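# Free stuck stirrer, seat cap, slide cell into stand

## Task

A stirrer arm is caught beneath the ridge inside the stirred cell, so the cap will not seat. Make the stirrer hang level with its arms resting on the ridge, push the cap fully down, then slide the cell into its stand with the cap's flat edge facing the back, until the cell drops into place.

## Robot and tools

Robot: two seven-joint arms, left_arm and right_arm, each with a parallel gripper whose fingers can fold. Calibrated bases in the scene frame: left_arm at (-0.045, +0.335, 0) m, right_arm at (+0.014, -0.367, 0) m, each yawed only slightly (quat_wxyz near identity). A camera stand sits behind the arms.

Frames: the scene frame has its origin at table-top height midway between the nominal bases, +z up, +x out over the table, left_arm on the +y side. Fixed cameras and the table use the scene frame. Each arm's reported hand pose, velocities and wrist-camera pose are in that arm's own base frame. Motion offsets run along the axes of the arm's current Hand target. On the gripper, +z points along the fingers and y is the closing direction. end_effector_position is the spot between the pads when closed; fingertips stick out about 33 mm past it at gaps up to 40 mm, only 9 mm when wide open.

execute_actions(actions, cameras): actions is a list of actions; each action is a table of up to 15 rows, each row one 1/30 s step (a short table repeats its last row). Every row is one flat list of 18 numbers in [-1, 1]: left dx, dy, dz, rx, ry, rz, gripper position, force_limit, speed, then the same nine for the right arm. The six pose numbers are an offset, not a pose: measured from the Hand target as it stood when that action began, with every row counted from that same start. Scale: 1.0 = 0.6 m or 180 degrees; rx, ry, rz form one rotation vector. Repeating an offset in a new action moves further. Six zeros re-request the current Hand target. The three gripper numbers are absolute settings, so resend the previous values to leave a gripper unchanged (0 is itself a command). Images return only for an empty list or when cameras names them (["all"] for all).

Gripper settings: position +1 = fully open (140 mm), pads touch near -0.8, -1 closes until blocked. force_limit, from -1 to +1, sets the squeeze after a slow close (about 14 N up to 58 N); faster closes squeeze harder. speed, from -1 to +1, sets finger travel (about 30 to 250 mm/s). Both start at +1. Grip within the fingertip quarter of the pads; deeper grips fold the fingers and may hold loosely or too hard. Fingertips pushed into a surface fold easily and spoil the next grasp. To tighten while object_status is 2, raise force_limit and nudge position (-1 to -0.98); to soften, open and reclose slowly.

move(target, speed, blend, blocking, cameras): target is one 18-number row or a list of up to 15 such rows. The pose parts are offsets from the Hand targets at the start of the move, every row from that same start; gripper parts are absolute. speed is path top speed in m/s, 0.002 to 2 (default 0.25), one value or one per target; turning is capped at twice that in rad/s and at 2.5 rad/s. blend, in metres, rounds corners between listed targets (0 = stop at each). A move lasts 0.5 s to 10 s and does not avoid obstacles. blocking=false returns early while it keeps running. The extra "move:" line gives the ending (done, off_target, moving, held, fault) and any limits (paced = clipped, held = steps withheld).

wait(seconds 0 to 10) lets time pass; stop() brakes a running move; zoom_image(camera, region [x0, y0, x1, y1], at most 504 px per side) enlarges part of the latest image; clear_fault(arm) clears a reported torque or force fault; finished_scene(scene) ends the scene irreversibly, so call it only when the cell sits correctly without help.

Controller: each step the command is clipped to within 70 mm and 16 degrees of the measured gripper, so one action may fall short. "Hand target" in a result is the last command after clipping, and the next offsets start from it. The gripper may rest short of it; send the remaining gap as an offset. To end a push, command the target back behind the gripper.

Results: end_effector_position (m) and end_effector_quat_wxyz per arm in its base frame; object_status (0 moving, 1 blocked while opening, 2 blocked while closing = likely holding, 3 reached position or pads met); position_measured in counts (3 open, about 75 = 100 mm, 139 = 60 mm, 200 = 20 mm, 230 pads touching); joint positions, velocities, torques, external torque estimates and flange force along gripper axes, with extra lines for earlier actions; MOTOR HOT and fault lines.

Cameras: cam_high and cam_low are fixed; cam_left_wrist and cam_right_wrist ride on the hands; all 672x504.

Avoid: contact torque reaching 85 N m on the big joints or 11 N m on forearm roll and wrist joints, or 85 N net force on an arm (these stop the arm until clear_fault); joints leaving their ranges or moving too fast; the grippers, housings or wrist cameras striking each other, or one gripper closing on the other; hard hits on fixed or heavy objects; dropping parts, releasing them while moving, or letting anything leave the table; squeezing hard on a part still resting on something; long loaded or stretched holds that overheat motors and lock an arm for 30 to 60 s.

Each tool is called after "Call:" in YAML: its name, and indented under it one key for each argument.

## Session

Call:
execute_actions:
  actions: []

Scene clock: 0.00 s.
left_arm: end_effector_position=(+0.7726, -0.2925, +0.2923) position_measured=3 object_status=3 end_effector_quat_wxyz=(+0.391, -0.477, +0.666, -0.420) | right_arm: end_effector_position=(+0.2441, -0.4890, +0.1605) position_measured=3 object_status=3 end_effector_quat_wxyz=(+0.206, +0.879, -0.414, +0.117)
Joint positions: left_arm=[-0.409 0.328 0.055 -1.801 2.523 2.897 -2.48] | right_arm=[-1.099 -0.164 0.008 -2.6 -0.618 2.825 -1.228]
Joint velocities: within noise
Joint torques (N m): no reading
External joint torques (N m): no reading
Flange force (N): no reading
Hand target: left_arm +0.7726, -0.2925, +0.2923; +0.391, -0.477, +0.666, -0.420 | right_arm +0.2441, -0.4890, +0.1605; +0.206, +0.879, -0.414, +0.117
Tool commands: left_gripper/position=+1.0 left_gripper/force_limit=+1.0 left_gripper/speed=+1.0 right_gripper/position=+1.0 right_gripper/force_limit=+1.0 right_gripper/speed=+1.0

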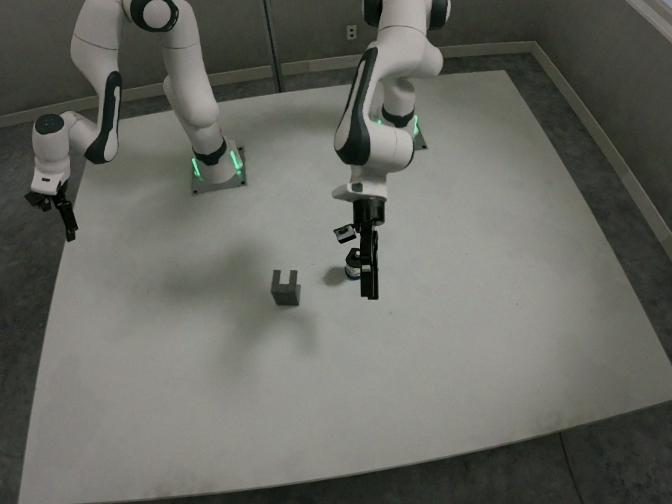

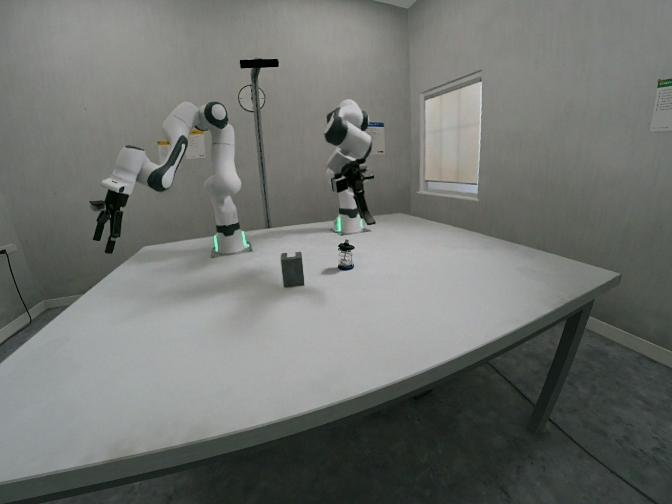

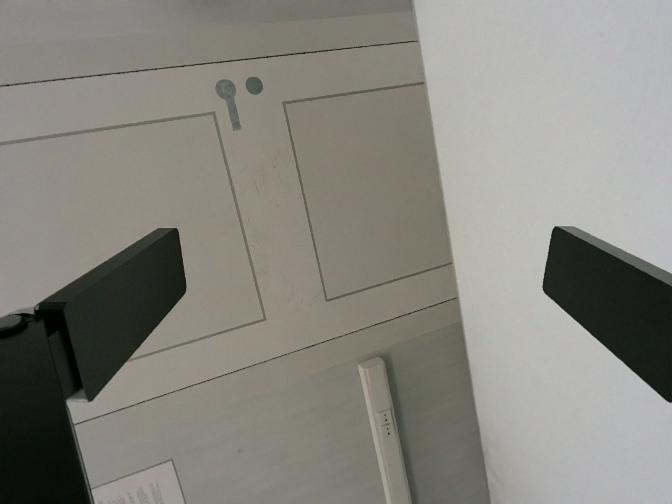

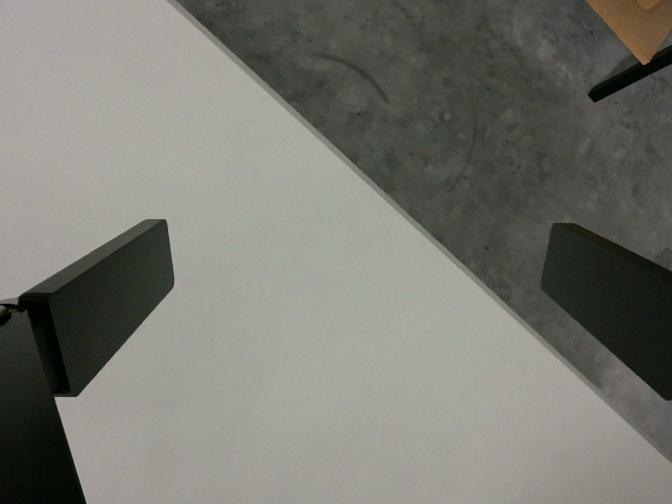

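Call:
zoom_image:
  camera: "cam_low"
  region: [270, 225, 370, 300]

Call:
zoom_image:
  camera: "cam_high"
  region: [250, 220, 400, 330]

Scaled by 5.040 from the camera's 672x504 image, which has a finer 960x720 frame.

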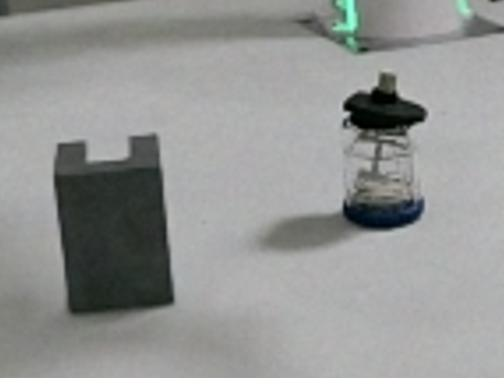

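Scaled by 3.360 from the camera's 672x504 image, which has a finer 960x720 frame.

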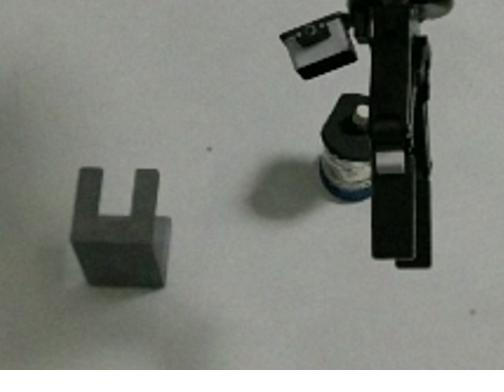

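Call:
move:
  target: [0.135,0.178,-0.583,-0.078,-0.151,-0.564,1,1,1,0,0,0,0,0,0,1,1,1]
  cameras: ["all"]

Scene clock: 8.03 s.
left_arm: end_effector_position=(+0.3985, -0.2863, +0.3038) position_measured=3 object_status=3 end_effector_quat_wxyz=(+0.000, +0.923, -0.006, +0.384) | right_arm: end_effector_position=(+0.2441, -0.4890, +0.1605) position_measured=3 object_status=3 end_effector_quat_wxyz=(+0.206, +0.879, -0.414, +0.117)
Joint positions: left_arm=[-0.702 -0.632 -0.144 -2.714 0.838 2.486 -2.981] | right_arm=[-1.099 -0.164 0.008 -2.6 -0.618 2.825 -1.228]
Joint velocities: left_arm=[-0.001 0 -0.001 0 0 -0.001 -0.006] | right_arm=[within noise]
Joint torques (N m): left_arm=[0.29 -12.15 0.69 24.61 -0.28 1.72 -0.13] | right_arm=[-0.09 -23.27 -0.03 21.17 1.11 3.22 -0.01]
External joint torques (N m): left_arm=[0.26 -1.16 -1.2 -0.51 -0.42 -0.34 -0.15] | right_arm=[-0.09 0.03 0.3 -0.03 0 0.2 -0.04]
Flange force (N): left_arm=[-3.6 -1.7 -4.7] | right_arm=[-0.3 -0.3 0.6]
Hand target: left_arm +0.3982, -0.2845, +0.3030; +0.000, +0.924, -0.001, +0.383 | right_arm +0.2441, -0.4890, +0.1605; +0.206, +0.879, -0.414, +0.117
Off the commanded pose: left_arm 0.002 m, 1 deg | right_arm 0.000 m, 0 deg.
move: done
camera_calibration:
cam_left_wrist: T_world_to_cam=[[-0.00687378, -0.999576, -0.028281, -0.262162], [-0.903105, 0.0183489, -0.429028, 0.501021], [0.429365, 0.0225917, -0.902848, 0.254811], [0, 0, 0, 1]] pos_world=[0.341265, -0.277, 0.437594]

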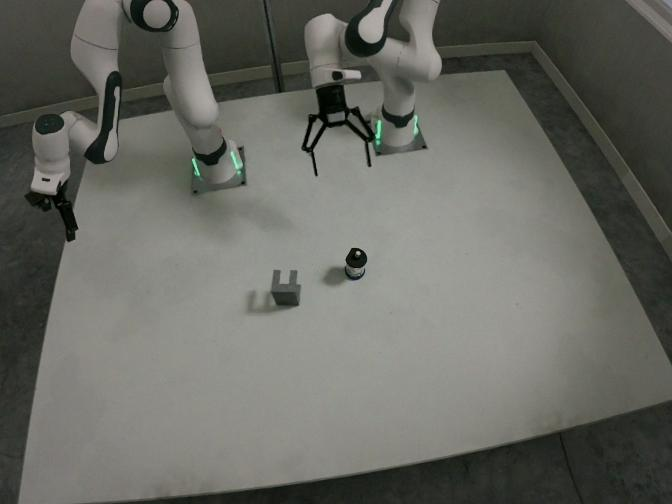

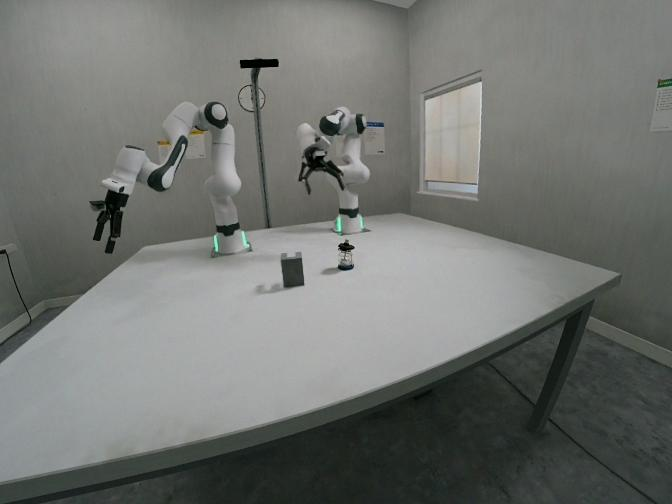

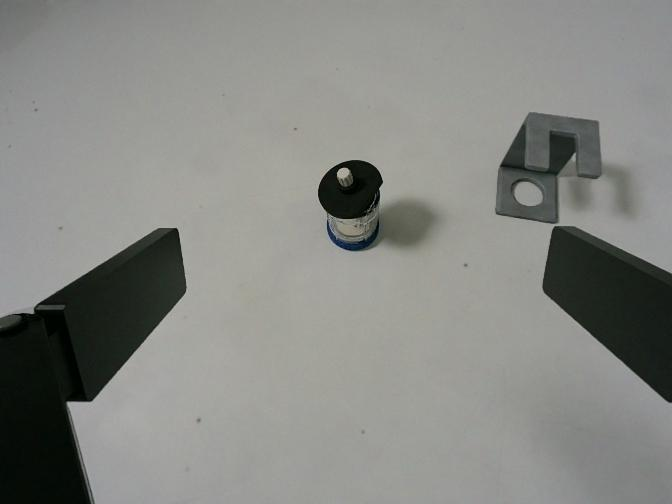

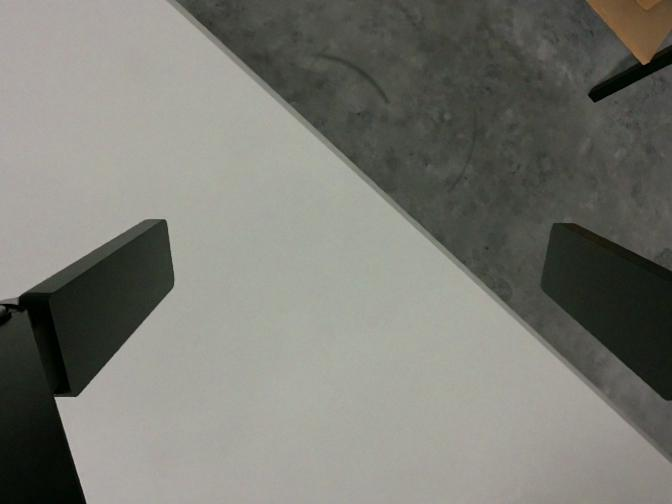

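Call:
zoom_image:
  camera: "cam_left_wrist"
  region: [280, 130, 420, 270]

Call:
zoom_image:
  camera: "cam_left_wrist"
  region: [470, 90, 650, 250]

Call:
zoom_image:
  camera: "cam_high"
  region: [250, 220, 400, 330]

Scaled by 3.600 from the camera's 672x504 image, which has a finer 960x720 frame.

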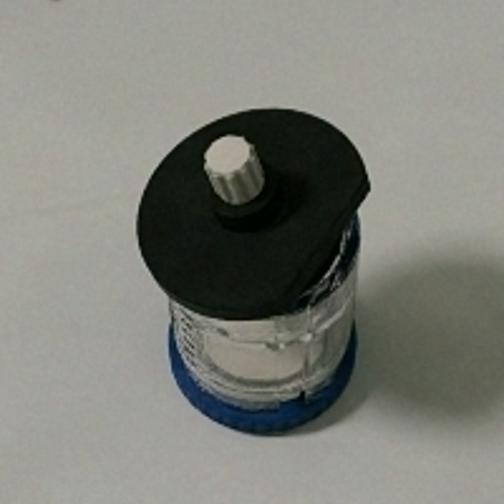

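Scaled by 2.800 from the camera's 672x504 image, which has a finer 960x720 frame.

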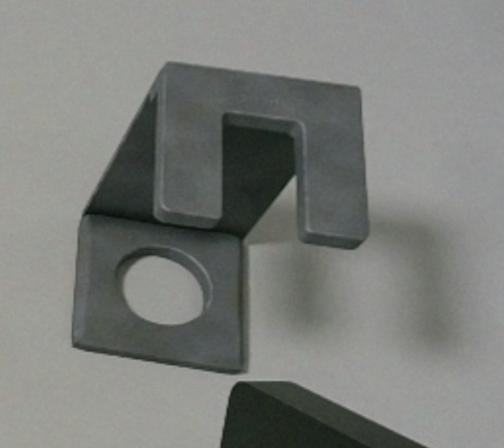

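Scaled by 3.360 from the camera's 672x504 image, which has a finer 960x720 frame.

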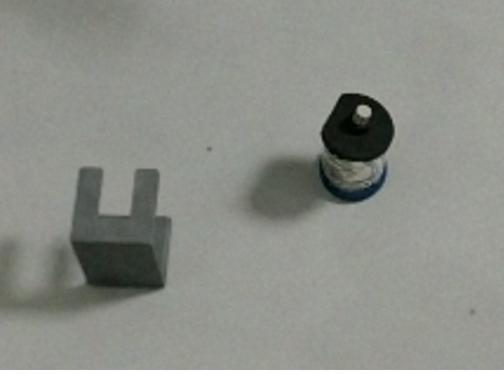

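Call:
move:
  target: [-0.154,0.0125,0.324,0,0.194,0,1,1,1,0,0,0,0,0,0,1,1,1]
  cameras: ["cam_left_wrist","cam_low"]

Call:
zoom_image:
  camera: "cam_left_wrist"
  region: [230, 100, 480, 350]

Scene clock: 14.00 s.
left_arm: end_effector_position=(+0.4705, -0.2919, +0.1005) position_measured=3 object_status=3 end_effector_quat_wxyz=(-0.001, +0.766, -0.004, +0.642) | right_arm: end_effector_position=(+0.2441, -0.4890, +0.1605) position_measured=3 object_status=3 end_effector_quat_wxyz=(+0.206, +0.879, -0.414, +0.117)
Joint positions: left_arm=[0.62 -1.62 -2.204 -2.712 -0.68 3.411 -3.01] | right_arm=[-1.099 -0.164 0.008 -2.6 -0.618 2.825 -1.228]
Joint velocities: left_arm=[0 0 -0.001 -0.001 -0.004 -0.005 0] | right_arm=[within noise]
Joint torques (N m): left_arm=[-0.91 15.78 19.62 -10.18 -3.63 0.42 -0.15] | right_arm=[-0.07 -23.34 -0.01 21.19 1.11 3.22 0]
External joint torques (N m): left_arm=[-0.87 -0.37 -1.68 1.17 -0.63 -0.34 -0.17] | right_arm=[-0.1 -0.08 0.29 -0.01 0.01 0.2 -0.04]
Flange force (N): left_arm=[-8.9 2.1 -4.1] | right_arm=[-0.4 -0.2 0.3]
Hand target: left_arm +0.4705, -0.2919, +0.1002; +0.000, +0.766, -0.001, +0.643 | right_arm +0.2441, -0.4890, +0.1605; +0.206, +0.879, -0.414, +0.117
Off the commanded pose: left_arm 0.000 m, 0 deg | right_arm 0.000 m, 0 deg.
joint sent to its limit (left arm) — joint 7 (wrist roll), lower limit. The joint targets still meet the commanded pose.
move: done; limits=paced
camera_calibration:
cam_left_wrist: T_world_to_cam=[[0.0128074, -0.999619, -0.0244456, -0.282795], [-0.497261, 0.0148429, -0.867474, 0.330995], [0.867506, 0.0232659, -0.496882, -0.206395], [0, 0, 0, 1]] pos_world=[0.347262, -0.282799, 0.177663]
Images, in order (width x height): cam_low 672x504, cam_left_wrist 672x504.

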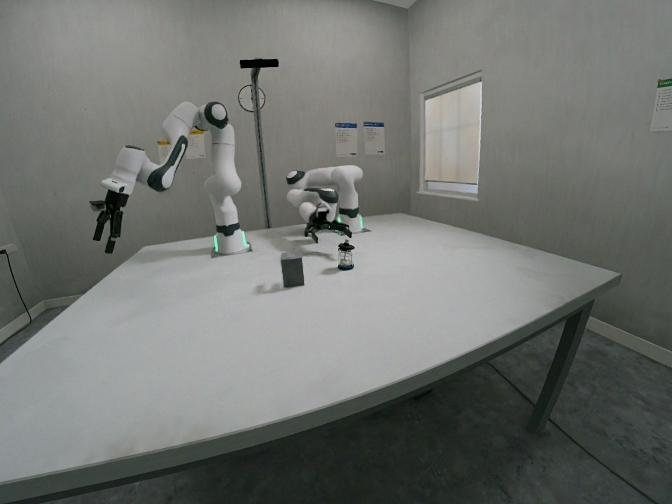

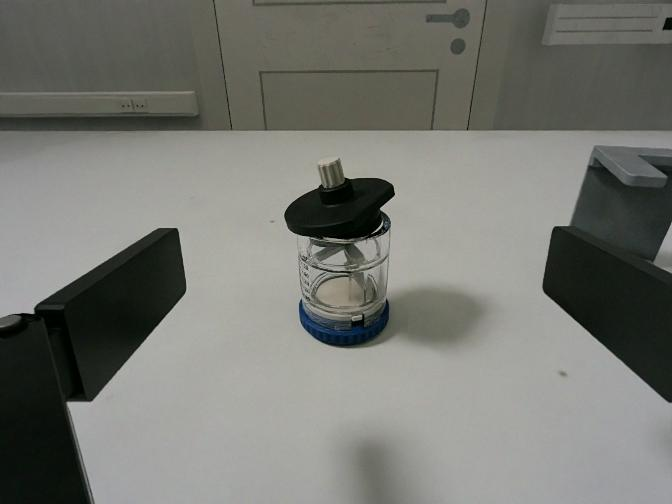

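Scaled by 2.016 from the camera's 672x504 image, which has a finer 960x720 frame.

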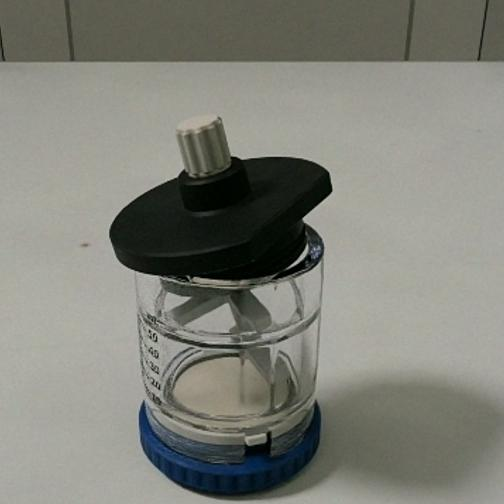

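Call:
zoom_image:
  camera: "cam_left_wrist"
  region: [290, 200, 400, 310]

Scaled by 4.582 from the camera's 672x504 image, which has a finer 960x720 frame.

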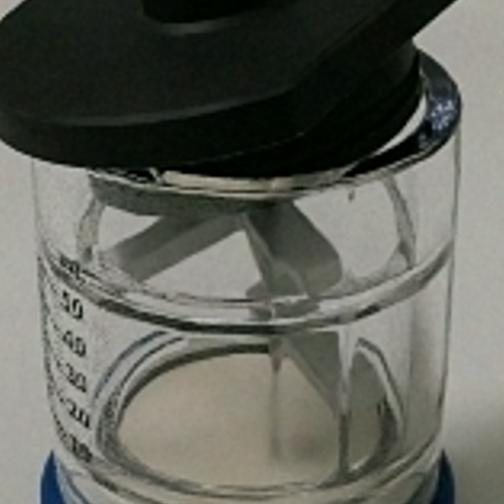

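Call:
move:
  target:
    - [0.2375,0,-0.093,0,0,0,1,1,1,0,0,0,0,0,0,1,1,1]
    - [0.2245,-0.02,0.121,0.344,-0.344,-0.410,1,1,1,0,0,0,0,0,0,1,1,1]
  blend: 0.03
  cameras: ["cam_left_wrist","cam_low"]

Call:
zoom_image:
  camera: "cam_left_wrist"
  region: [230, 150, 480, 400]

Scene clock: 21.53 s.
left_arm: end_effector_position=(+0.5657, -0.2794, +0.2200) position_measured=3 object_status=3 end_effector_quat_wxyz=(-0.001, +0.709, +0.706, +0.001) | right_arm: end_effector_position=(+0.2441, -0.4890, +0.1605) position_measured=3 object_status=3 end_effector_quat_wxyz=(+0.206, +0.879, -0.414, +0.117)
Joint positions: left_arm=[1.594 -1.048 -1.514 -1.658 -1.043 1.566 -3.009] | right_arm=[-1.099 -0.164 0.008 -2.6 -0.618 2.825 -1.228]
Joint velocities: left_arm=[0 0.001 -0.001 0 -0.001 -0.005 -0.001] | right_arm=[within noise]
Joint torques (N m): left_arm=[0.28 30.44 26.37 13.02 0.48 2.13 -0.21] | right_arm=[-0.05 -23.32 -0.03 21.18 1.13 3.21 0]
External joint torques (N m): left_arm=[0.34 -0.82 -1.25 1 -0.47 -0.39 -0.21] | right_arm=[0.05 -0.03 0.39 -0.07 0.02 0.19 -0.04]
Flange force (N): left_arm=[-3.8 7.9 0.1] | right_arm=[-0.4 -0.5 0.2]
Hand target: left_arm +0.5655, -0.2801, +0.2202; +0.000, +0.707, +0.707, -0.001 | right_arm +0.2441, -0.4890, +0.1605; +0.206, +0.879, -0.414, +0.117
Off the commanded pose: left_arm 0.001 m, 0 deg | right_arm 0.000 m, 0 deg.
joint sent to its limit (left arm) — joint 7 (wrist roll), lower limit. The joint targets still meet the commanded pose.
move: done
camera_calibration:
cam_left_wrist: T_world_to_cam=[[0.999625, -0.0192028, -0.0195255, -0.553982], [-0.0115314, -0.941827, 0.3359, -0.324945], [-0.0248398, -0.335549, -0.941695, 0.272611], [0, 0, 0, 1]] pos_world=[0.556799, -0.225206, 0.355049]
Images, in order (width x height): cam_low 672x504, cam_left_wrist 672x504.

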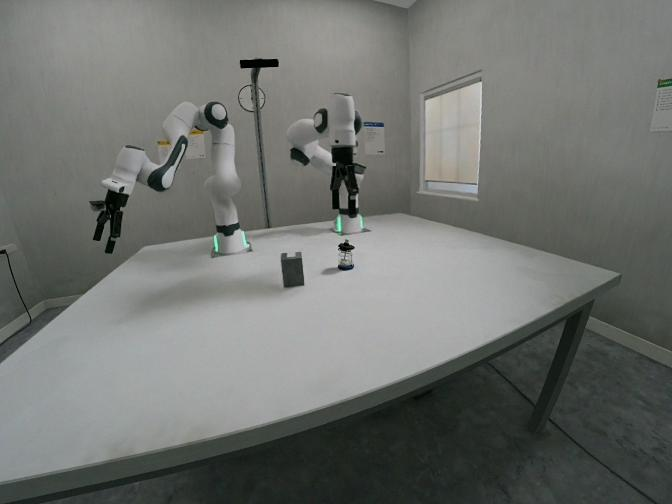

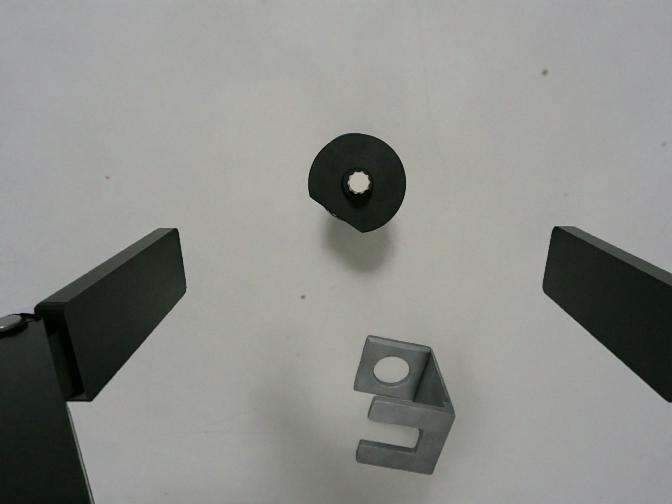

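Scaled by 2.016 from the camera's 672x504 image, which has a finer 960x720 frame.

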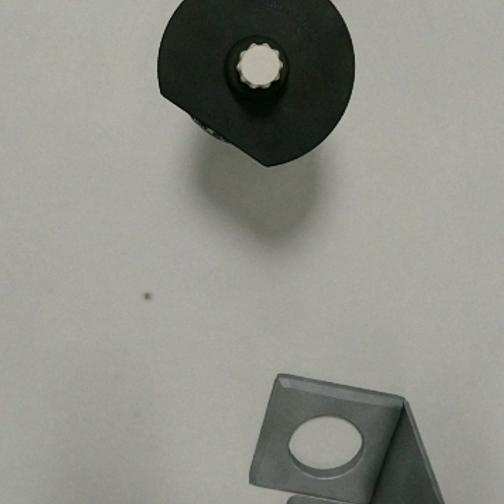

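Call:
move:
  target:
    - [0,0,-0.133,0,0,0,1,1,1,0.033,-0.433,-0.378,0.12,0.166,-0.041,1,1,1]
    - [0,0,-0.133,0,0,0,1,1,1,-0.363,-0.706,-0.7215,0.240,0.3315,-0.082,1,1,1]
  blend: 0.05
  speed: 0.35
  cameras: ["all"]

Scene clock: 26.43 s.
left_arm: end_effector_position=(+0.5659, -0.2793, +0.2999) position_measured=3 object_status=3 end_effector_quat_wxyz=(-0.001, +0.708, +0.706, +0.001) | right_arm: end_effector_position=(+0.4232, +0.1057, +0.3518) position_measured=3 object_status=3 end_effector_quat_wxyz=(+0.168, +0.824, -0.046, +0.539)
Joint positions: left_arm=[1.673 -1.105 -1.344 -1.486 -1.11 1.331 -3.01] | right_arm=[0.023 -1.175 0.655 -3.034 -0.719 2.713 -0.313]
Joint torques (N m): left_arm=[0.31 32.96 25.9 10.24 0.45 2.17 -0.19] | right_arm=[0.64 5.57 -10.62 21.13 1.45 1.17 -0.28]
External joint torques (N m): left_arm=[0.37 -0.9 -1.21 1.07 -0.47 -0.35 -0.19] | right_arm=[0.6 0.5 -0.06 0.13 0.04 0.06 -0.33]
Flange force (N): left_arm=[-3.9 8.2 -1.5] | right_arm=[0.8 0.4 -2.6]
Hand target: left_arm +0.5656, -0.2801, +0.3000; +0.000, +0.707, +0.707, -0.001 | right_arm +0.4233, +0.1064, +0.3520; +0.169, +0.825, -0.043, +0.538 (not the last commanded pose)
Off the commanded pose: left_arm 0.001 m, 0 deg | right_arm 0.006 m, 18 deg; orientation clipped.
joint sent to its limit (left arm) — joint 7 (wrist roll), lower limit. The joint targets still meet the commanded pose.
move: held (right_arm; a check stopped the path); limits=paced,held
pose unreachable (right arm): on one or more control steps of this call, first in action 0 (counted from 0), this arm could not follow its commanded pose, so it was not sent that pose on those steps. It may still have moved: this result reports where it is.
cause: moving toward the commanded pose would bring two parts of the arm too close to each other (joints 3 (upper arm roll) to 5 (forearm roll) lie between them).
camera_calibration:
cam_left_wrist: T_world_to_cam=[[0.999637, -0.0181773, -0.0198764, -0.552142], [-0.0104312, -0.94162, 0.336515, -0.352521], [-0.024833, -0.336185, -0.941468, 0.347642], [0, 0, 0, 1]] pos_world=[0.556898, -0.225105, 0.434948]
cam_right_wrist: T_world_to_cam=[[-0.244423, -0.938933, 0.242203, 0.122717], [-0.695898, -0.0040889, -0.718129, 0.545358], [0.675265, -0.344076, -0.652402, 0.127315], [0, 0, 0, 1]] pos_world=[0.323537, 0.161259, 0.444975]

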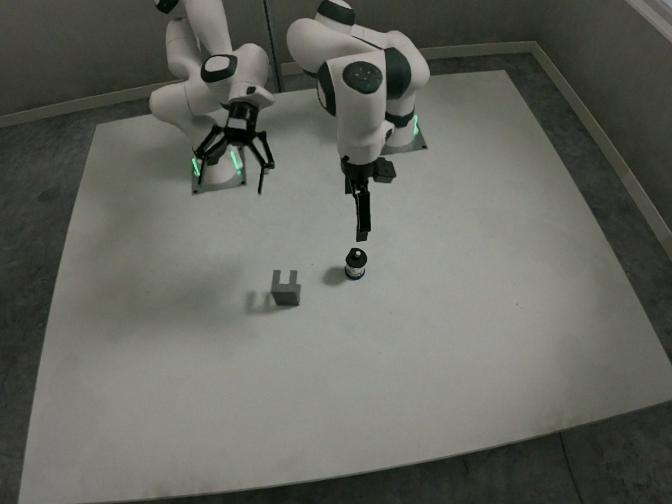

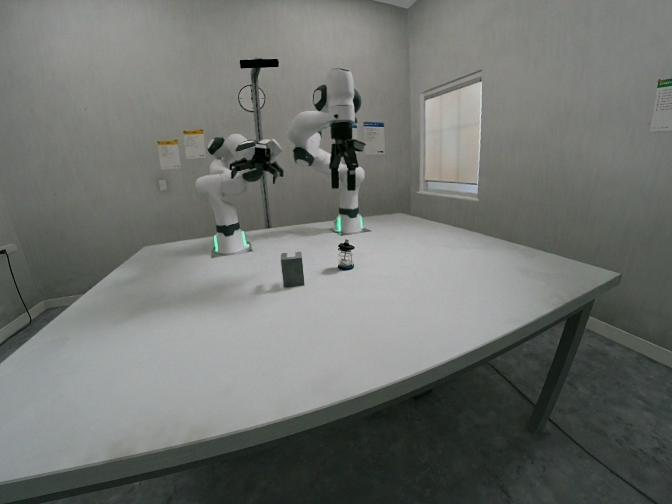

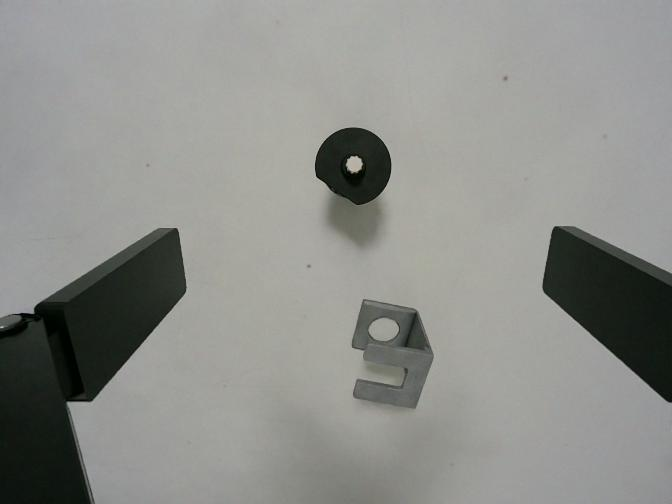

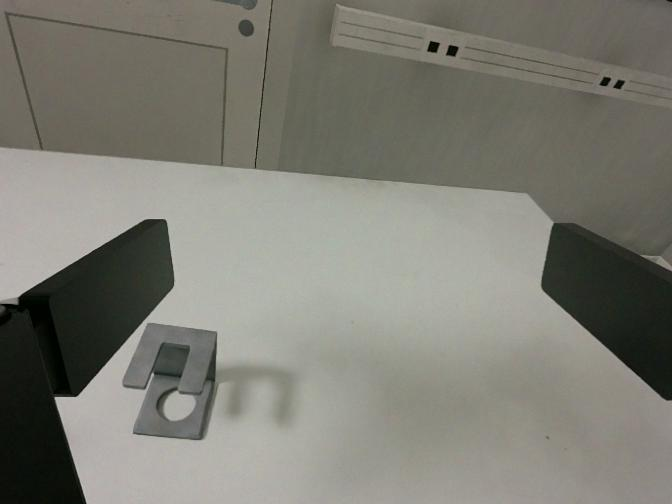

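Call:
move:
  target:
    - [0,0,0,0,0,0,1,1,1,-0.157,-0.382,0.055,0.035,0.068,0.068,1,1,1]
    - [0,0,0,0,0,0,1,1,1,-0.302,-0.595,-0.066,0.035,0.068,0.068,1,1,1]
  blend: 0.03
  cameras: ["all"]

Scene clock: 30.47 s.
left_arm: end_effector_position=(+0.5659, -0.2793, +0.2999) position_measured=3 object_status=3 end_effector_quat_wxyz=(-0.001, +0.708, +0.706, +0.000) | right_arm: end_effector_position=(+0.4032, +0.4358, +0.1207) position_measured=3 object_status=3 end_effector_quat_wxyz=(+0.070, +0.762, -0.078, +0.639)
Joint positions: left_arm=[1.673 -1.105 -1.344 -1.486 -1.11 1.331 -3.01] | right_arm=[-0.561 -1.403 1.915 -2.277 -0.192 2.599 0.426]
Joint velocities: left_arm=[within noise] | right_arm=[0 0 0 0.002 0.001 -0.004 0]
Joint torques (N m): left_arm=[0.32 32.99 25.87 10.21 0.43 2.16 -0.19] | right_arm=[-0.46 24.56 -28.16 0.58 1.18 -0.75 0.31]
External joint torques (N m): left_arm=[0.35 -0.82 -1.19 1.05 -0.49 -0.37 -0.19] | right_arm=[-0.52 -0.52 0.24 0.35 0.58 -0.15 0.28]
Flange force (N): left_arm=[-3.9 8.1 -1.5] | right_arm=[-2.4 -2.5 1.3]
Hand target: left_arm +0.5656, -0.2801, +0.3000; +0.000, +0.707, +0.707, -0.001 | right_arm +0.4035, +0.4347, +0.1204; +0.069, +0.761, -0.083, +0.639
Off the commanded pose: left_arm 0.001 m, 0 deg | right_arm 0.001 m, 1 deg.
joint sent to its limit (left arm) — joint 7 (wrist roll), lower limit. The joint targets still meet the commanded pose.
move: done
camera_calibration:
cam_left_wrist: T_world_to_cam=[[0.999635, -0.0182102, -0.0199708, -0.552107], [-0.0104304, -0.94162, 0.336516, -0.352522], [-0.0249329, -0.336185, -0.941466, 0.347697], [0, 0, 0, 1]] pos_world=[0.556898, -0.225105, 0.434948]
cam_right_wrist: T_world_to_cam=[[-0.200474, -0.979372, 0.0253059, 0.509883], [-0.496919, 0.0793889, -0.864158, 0.267819], [0.844323, -0.185817, -0.502584, -0.0514883], [0, 0, 0, 1]] pos_world=[0.278776, 0.468536, 0.192658]

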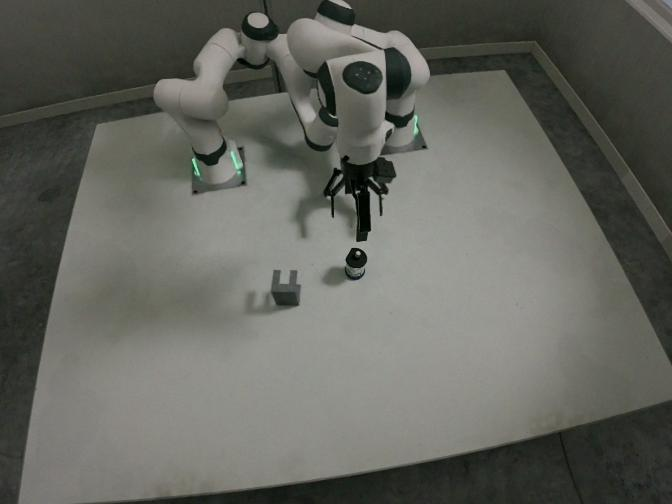

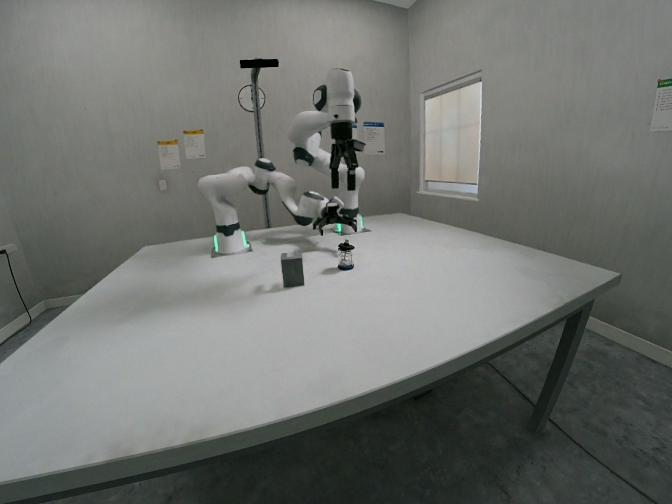

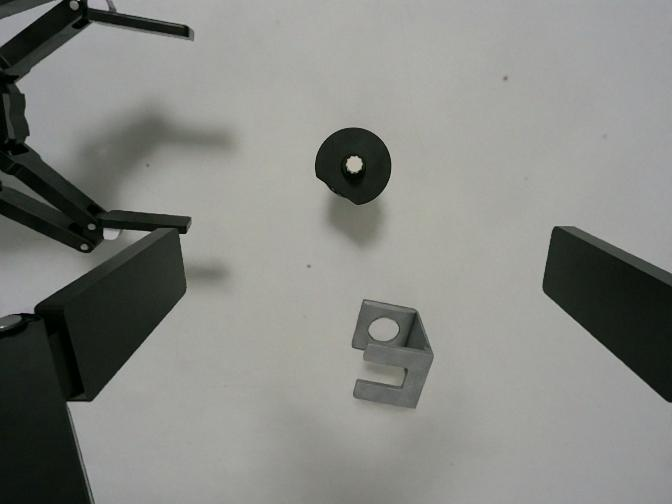

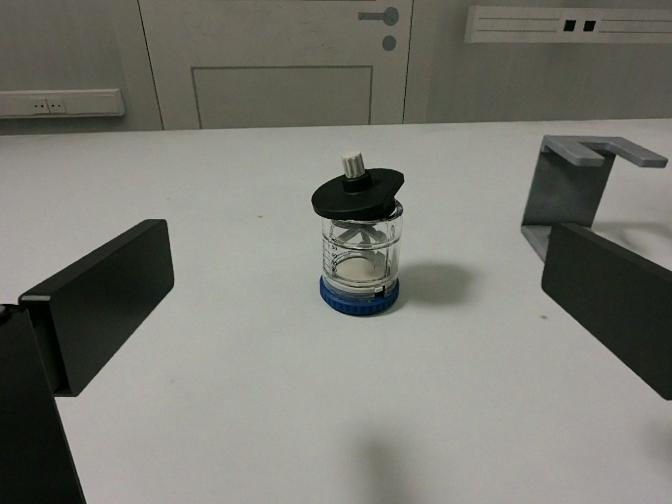

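Call:
move:
  target:
    - [0,0,0,0,0,0,1,1,1,-0.085,0.0033,0.209,0,0,0,1,1,1]
  speed: 0.12
  cameras: ["all"]

Call:
zoom_image:
  camera: "cam_right_wrist"
  region: [250, 200, 460, 410]

Scene clock: 33.23 s.
left_arm: end_effector_position=(+0.5659, -0.2793, +0.2999) position_measured=3 object_status=3 end_effector_quat_wxyz=(-0.001, +0.708, +0.706, +0.000) | right_arm: end_effector_position=(+0.5153, +0.4072, +0.0495) position_measured=3 object_status=3 end_effector_quat_wxyz=(+0.073, +0.761, -0.080, +0.640)
Joint positions: left_arm=[1.673 -1.105 -1.344 -1.486 -1.11 1.331 -3.01] | right_arm=[-0.854 -1.61 1.985 -2.145 -0.155 2.807 0.49]
Joint velocities: left_arm=[within noise] | right_arm=[-0.001 -0.003 0.001 0 0.001 0.004 0.004]
Joint torques (N m): left_arm=[0.3 32.96 25.9 10.26 0.42 2.16 -0.21] | right_arm=[-0.09 26.07 -28.93 -3.41 1.62 -0.54 0.31]
External joint torques (N m): left_arm=[0.21 -0.94 -1.28 1.17 -0.51 -0.38 -0.21] | right_arm=[-0.1 -0.72 0.15 0.46 0.55 0.23 0.28]
Flange force (N): left_arm=[-4.3 8.2 -1.5] | right_arm=[-2.3 -1.0 1.9]
Hand target: left_arm +0.5656, -0.2801, +0.3000; +0.000, +0.707, +0.707, -0.001 | right_arm +0.5151, +0.4084, +0.0484; +0.069, +0.761, -0.083, +0.639
Off the commanded pose: left_arm 0.001 m, 0 deg | right_arm 0.002 m, 1 deg.
joint sent to its limit (left arm) — joint 7 (wrist roll), lower limit. The joint targets still meet the commanded pose.
move: done
camera_calibration:
cam_left_wrist: T_world_to_cam=[[0.999635, -0.0182102, -0.0199708, -0.552107], [-0.0104304, -0.94162, 0.336516, -0.352522], [-0.0249329, -0.336185, -0.941466, 0.347697], [0, 0, 0, 1]] pos_world=[0.556898, -0.225105, 0.434948]
cam_right_wrist: T_world_to_cam=[[-0.207064, -0.97794, 0.027545, 0.508762], [-0.494666, 0.0803641, -0.86536, 0.262806], [0.844056, -0.192811, -0.500394, -0.184363], [0, 0, 0, 1]] pos_world=[0.39096, 0.440871, 0.121154]

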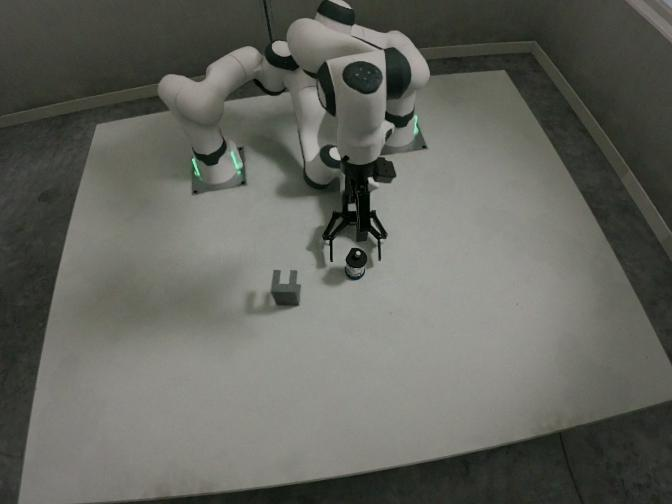

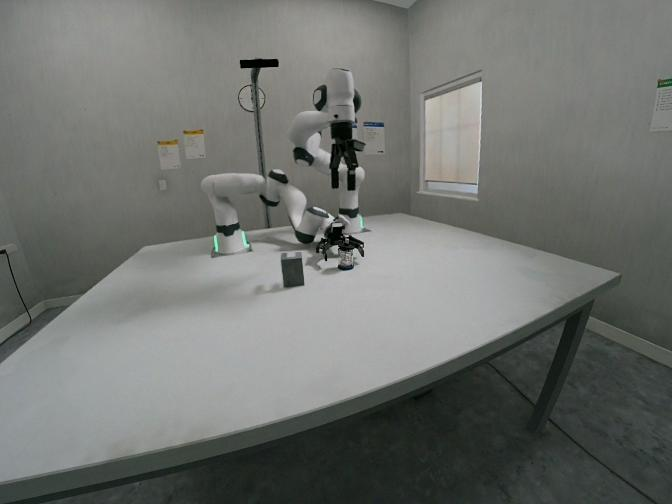

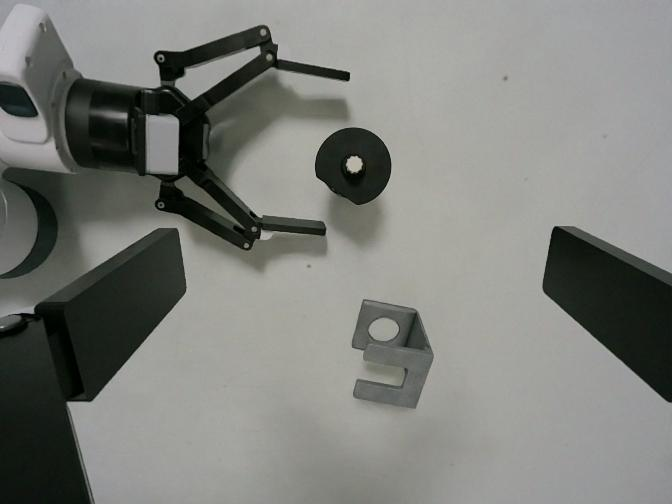

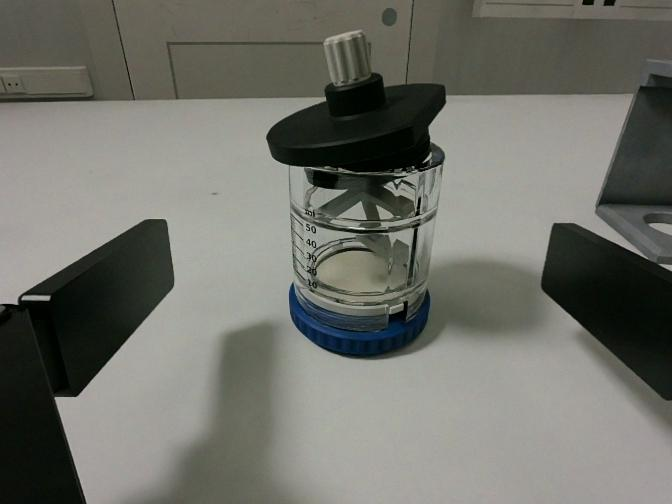

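Scaled by 2.400 from the camera's 672x504 image, which has a finer 960x720 frame.

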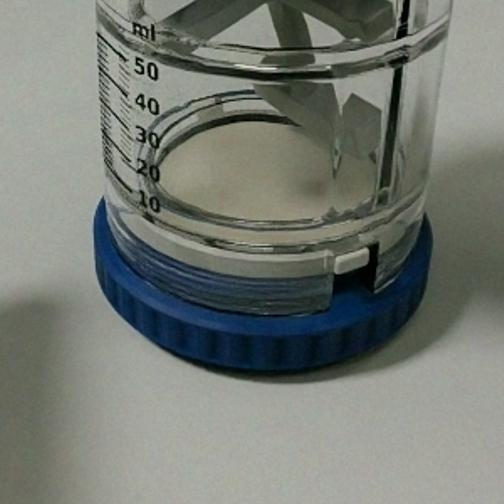

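Call:
move:
  target:
    - [0,0,0,0,0,0,1,1,1,0,0.001,0.0117,0,0,0,1,1,1]
    - [0,0,0,0,0,0,1,1,1,0,0.001,0.0117,0,0,0,-1,-1,-1]
  speed: 0.08
  cameras: ["all"]

Call:
zoom_image:
  camera: "cam_right_wrist"
  region: [230, 20, 480, 270]

Scene clock: 37.97 s.
left_arm: end_effector_position=(+0.5659, -0.2793, +0.2999) position_measured=3 object_status=3 end_effector_quat_wxyz=(-0.001, +0.708, +0.706, +0.000) | right_arm: end_effector_position=(+0.5213, +0.4053, +0.0471) position_measured=144 object_status=2 end_effector_quat_wxyz=(+0.073, +0.761, -0.080, +0.639)
Joint positions: left_arm=[1.673 -1.105 -1.344 -1.486 -1.11 1.331 -3.01] | right_arm=[-0.869 -1.619 1.985 -2.139 -0.155 2.819 0.492]
Joint torques (N m): left_arm=[0.3 33.02 25.93 10.22 0.44 2.16 -0.19] | right_arm=[-0.42 26.34 -29.23 -3.59 1.58 -0.56 0.3]
External joint torques (N m): left_arm=[0.15 -0.83 -1.18 1.16 -0.5 -0.37 -0.19] | right_arm=[-0.37 -0.46 0.03 0.52 0.49 0.25 0.26]
Flange force (N): left_arm=[-4.1 7.7 -1.6] | right_arm=[-1.8 -1.6 2.4]
Hand target: left_arm +0.5656, -0.2801, +0.3000; +0.000, +0.707, +0.707, -0.001 | right_arm +0.5218, +0.4063, +0.0472; +0.069, +0.761, -0.083, +0.639
Off the commanded pose: left_arm 0.001 m, 0 deg | right_arm 0.001 m, 1 deg.
joint sent to its limit (left arm) — joint 7 (wrist roll), lower limit. The joint targets still meet the commanded pose.
move: done
camera_calibration:
cam_left_wrist: T_world_to_cam=[[0.999635, -0.0182102, -0.0199708, -0.552107], [-0.0104304, -0.94162, 0.336516, -0.352522], [-0.0249329, -0.336185, -0.941466, 0.347697], [0, 0, 0, 1]] pos_world=[0.556898, -0.225105, 0.434948]
cam_right_wrist: T_world_to_cam=[[-0.206125, -0.978148, 0.0271676, 0.507891], [-0.495743, 0.0804502, -0.864735, 0.264315], [0.843653, -0.191711, -0.501493, -0.191238], [0, 0, 0, 1]] pos_world=[0.39706, 0.438867, 0.118859]

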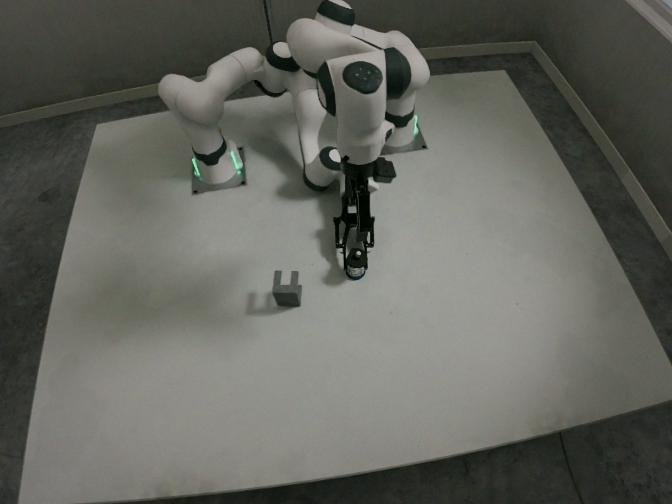

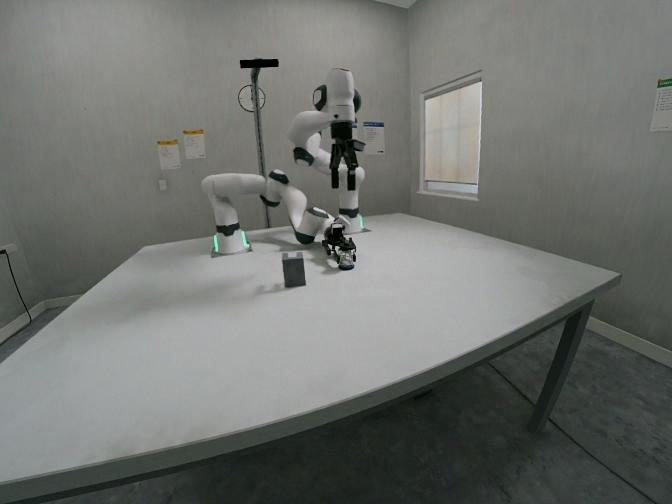

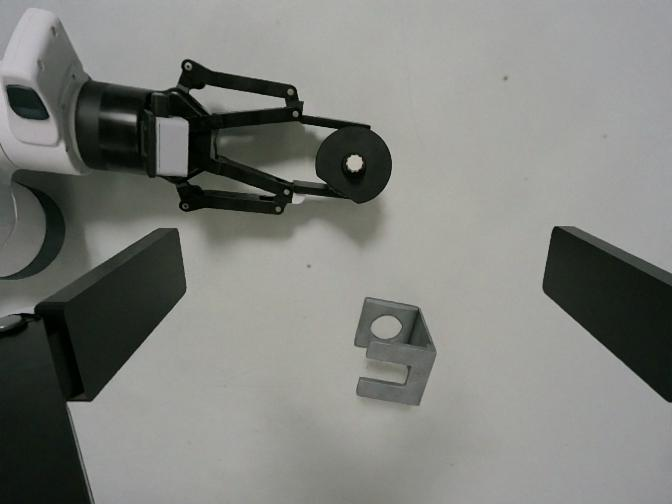

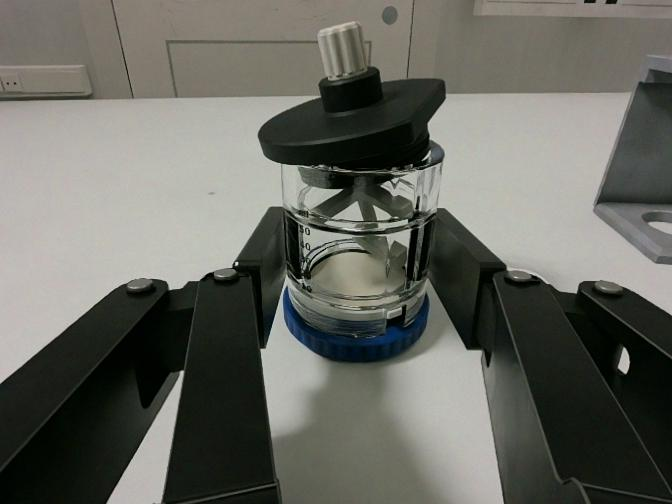

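Scaled by 2.016 from the camera's 672x504 image, which has a finer 960x720 frame.

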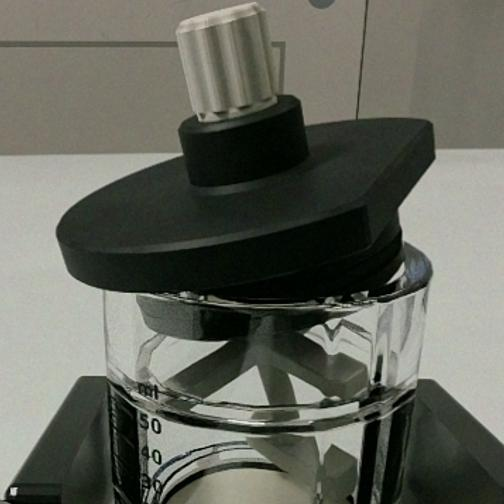

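Call:
move:
  target: [0.017,0.002,0.26,0,0,0,0,1,1,0,0,0,0,0,0,-1,-1,-1]
  speed: 0.15
  cameras: ["cam_left_wrist","cam_right_wrist"]

Scene clock: 40.47 s.
left_arm: end_effector_position=(+0.5656, -0.2691, +0.1440) position_measured=129 object_status=3 end_effector_quat_wxyz=(-0.003, +0.705, +0.709, -0.001) | right_arm: end_effector_position=(+0.5213, +0.4053, +0.0471) position_measured=144 object_status=2 end_effector_quat_wxyz=(+0.073, +0.761, -0.080, +0.639)
Joint positions: left_arm=[1.598 -1.278 -1.492 -1.754 -1.265 1.544 -2.922] | right_arm=[-0.869 -1.619 1.985 -2.139 -0.155 2.819 0.492]
Joint velocities: left_arm=[0 -0.001 0.001 -0.001 0.001 0.003 0.005] | right_arm=[within noise]
Joint torques (N m): left_arm=[-0.83 32.77 28.98 7.4 0.48 2.62 0.2] | right_arm=[-0.37 26.36 -29.24 -3.54 1.57 -0.57 0.26]
External joint torques (N m): left_arm=[-0.89 0.03 -1.62 0.44 -0.48 0.1 0.2] | right_arm=[-0.43 -0.6 0.09 0.4 0.47 0.2 0.23]
Flange force (N): left_arm=[-1.2 0.3 2.6] | right_arm=[-1.9 -1.4 2.5]
Hand target: left_arm +0.5665, -0.2699, +0.1440; +0.000, +0.707, +0.707, -0.001 | right_arm +0.5218, +0.4063, +0.0472; +0.069, +0.761, -0.083, +0.639
Off the commanded pose: left_arm 0.001 m, 0 deg | right_arm 0.001 m, 1 deg.
move: done
camera_calibration:
cam_left_wrist: T_world_to_cam=[[0.999631, -0.00913691, -0.025571, -0.551614], [-0.0000140795, -0.941865, 0.335992, -0.296298], [-0.0271544, -0.335868, -0.941518, 0.205736], [0, 0, 0, 1]] pos_world=[0.556993, -0.215013, 0.279153]
cam_right_wrist: T_world_to_cam=[[-0.206125, -0.978148, 0.0271676, 0.507891], [-0.495743, 0.0804502, -0.864735, 0.264315], [0.843653, -0.191711, -0.501493, -0.191238], [0, 0, 0, 1]] pos_world=[0.39706, 0.438867, 0.118859]
Images, in order (width x height): cam_left_wrist 672x504, cam_right_wrist 672x504.

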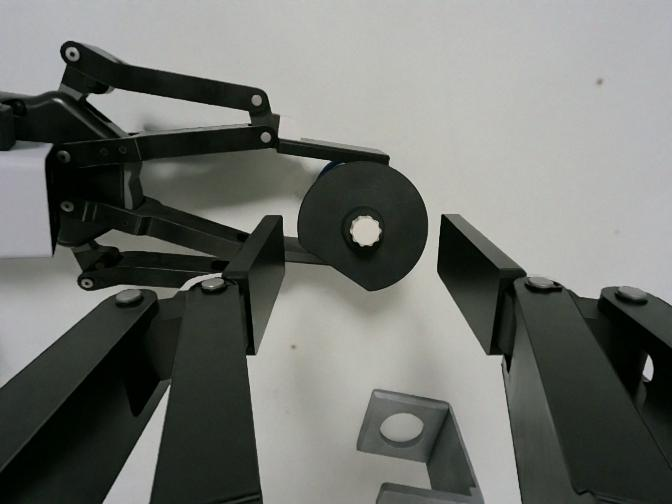

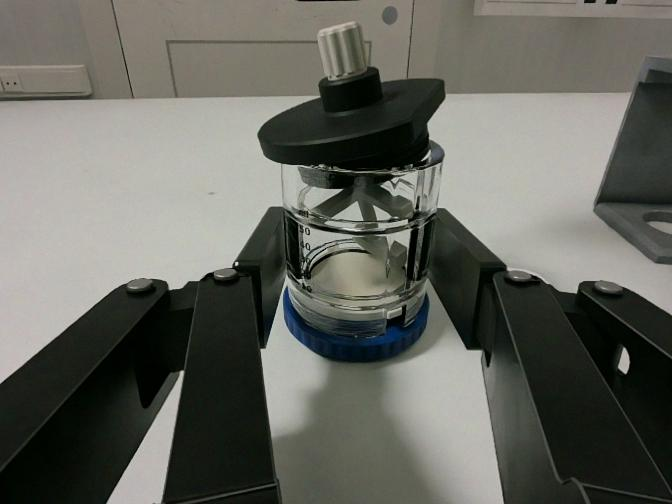

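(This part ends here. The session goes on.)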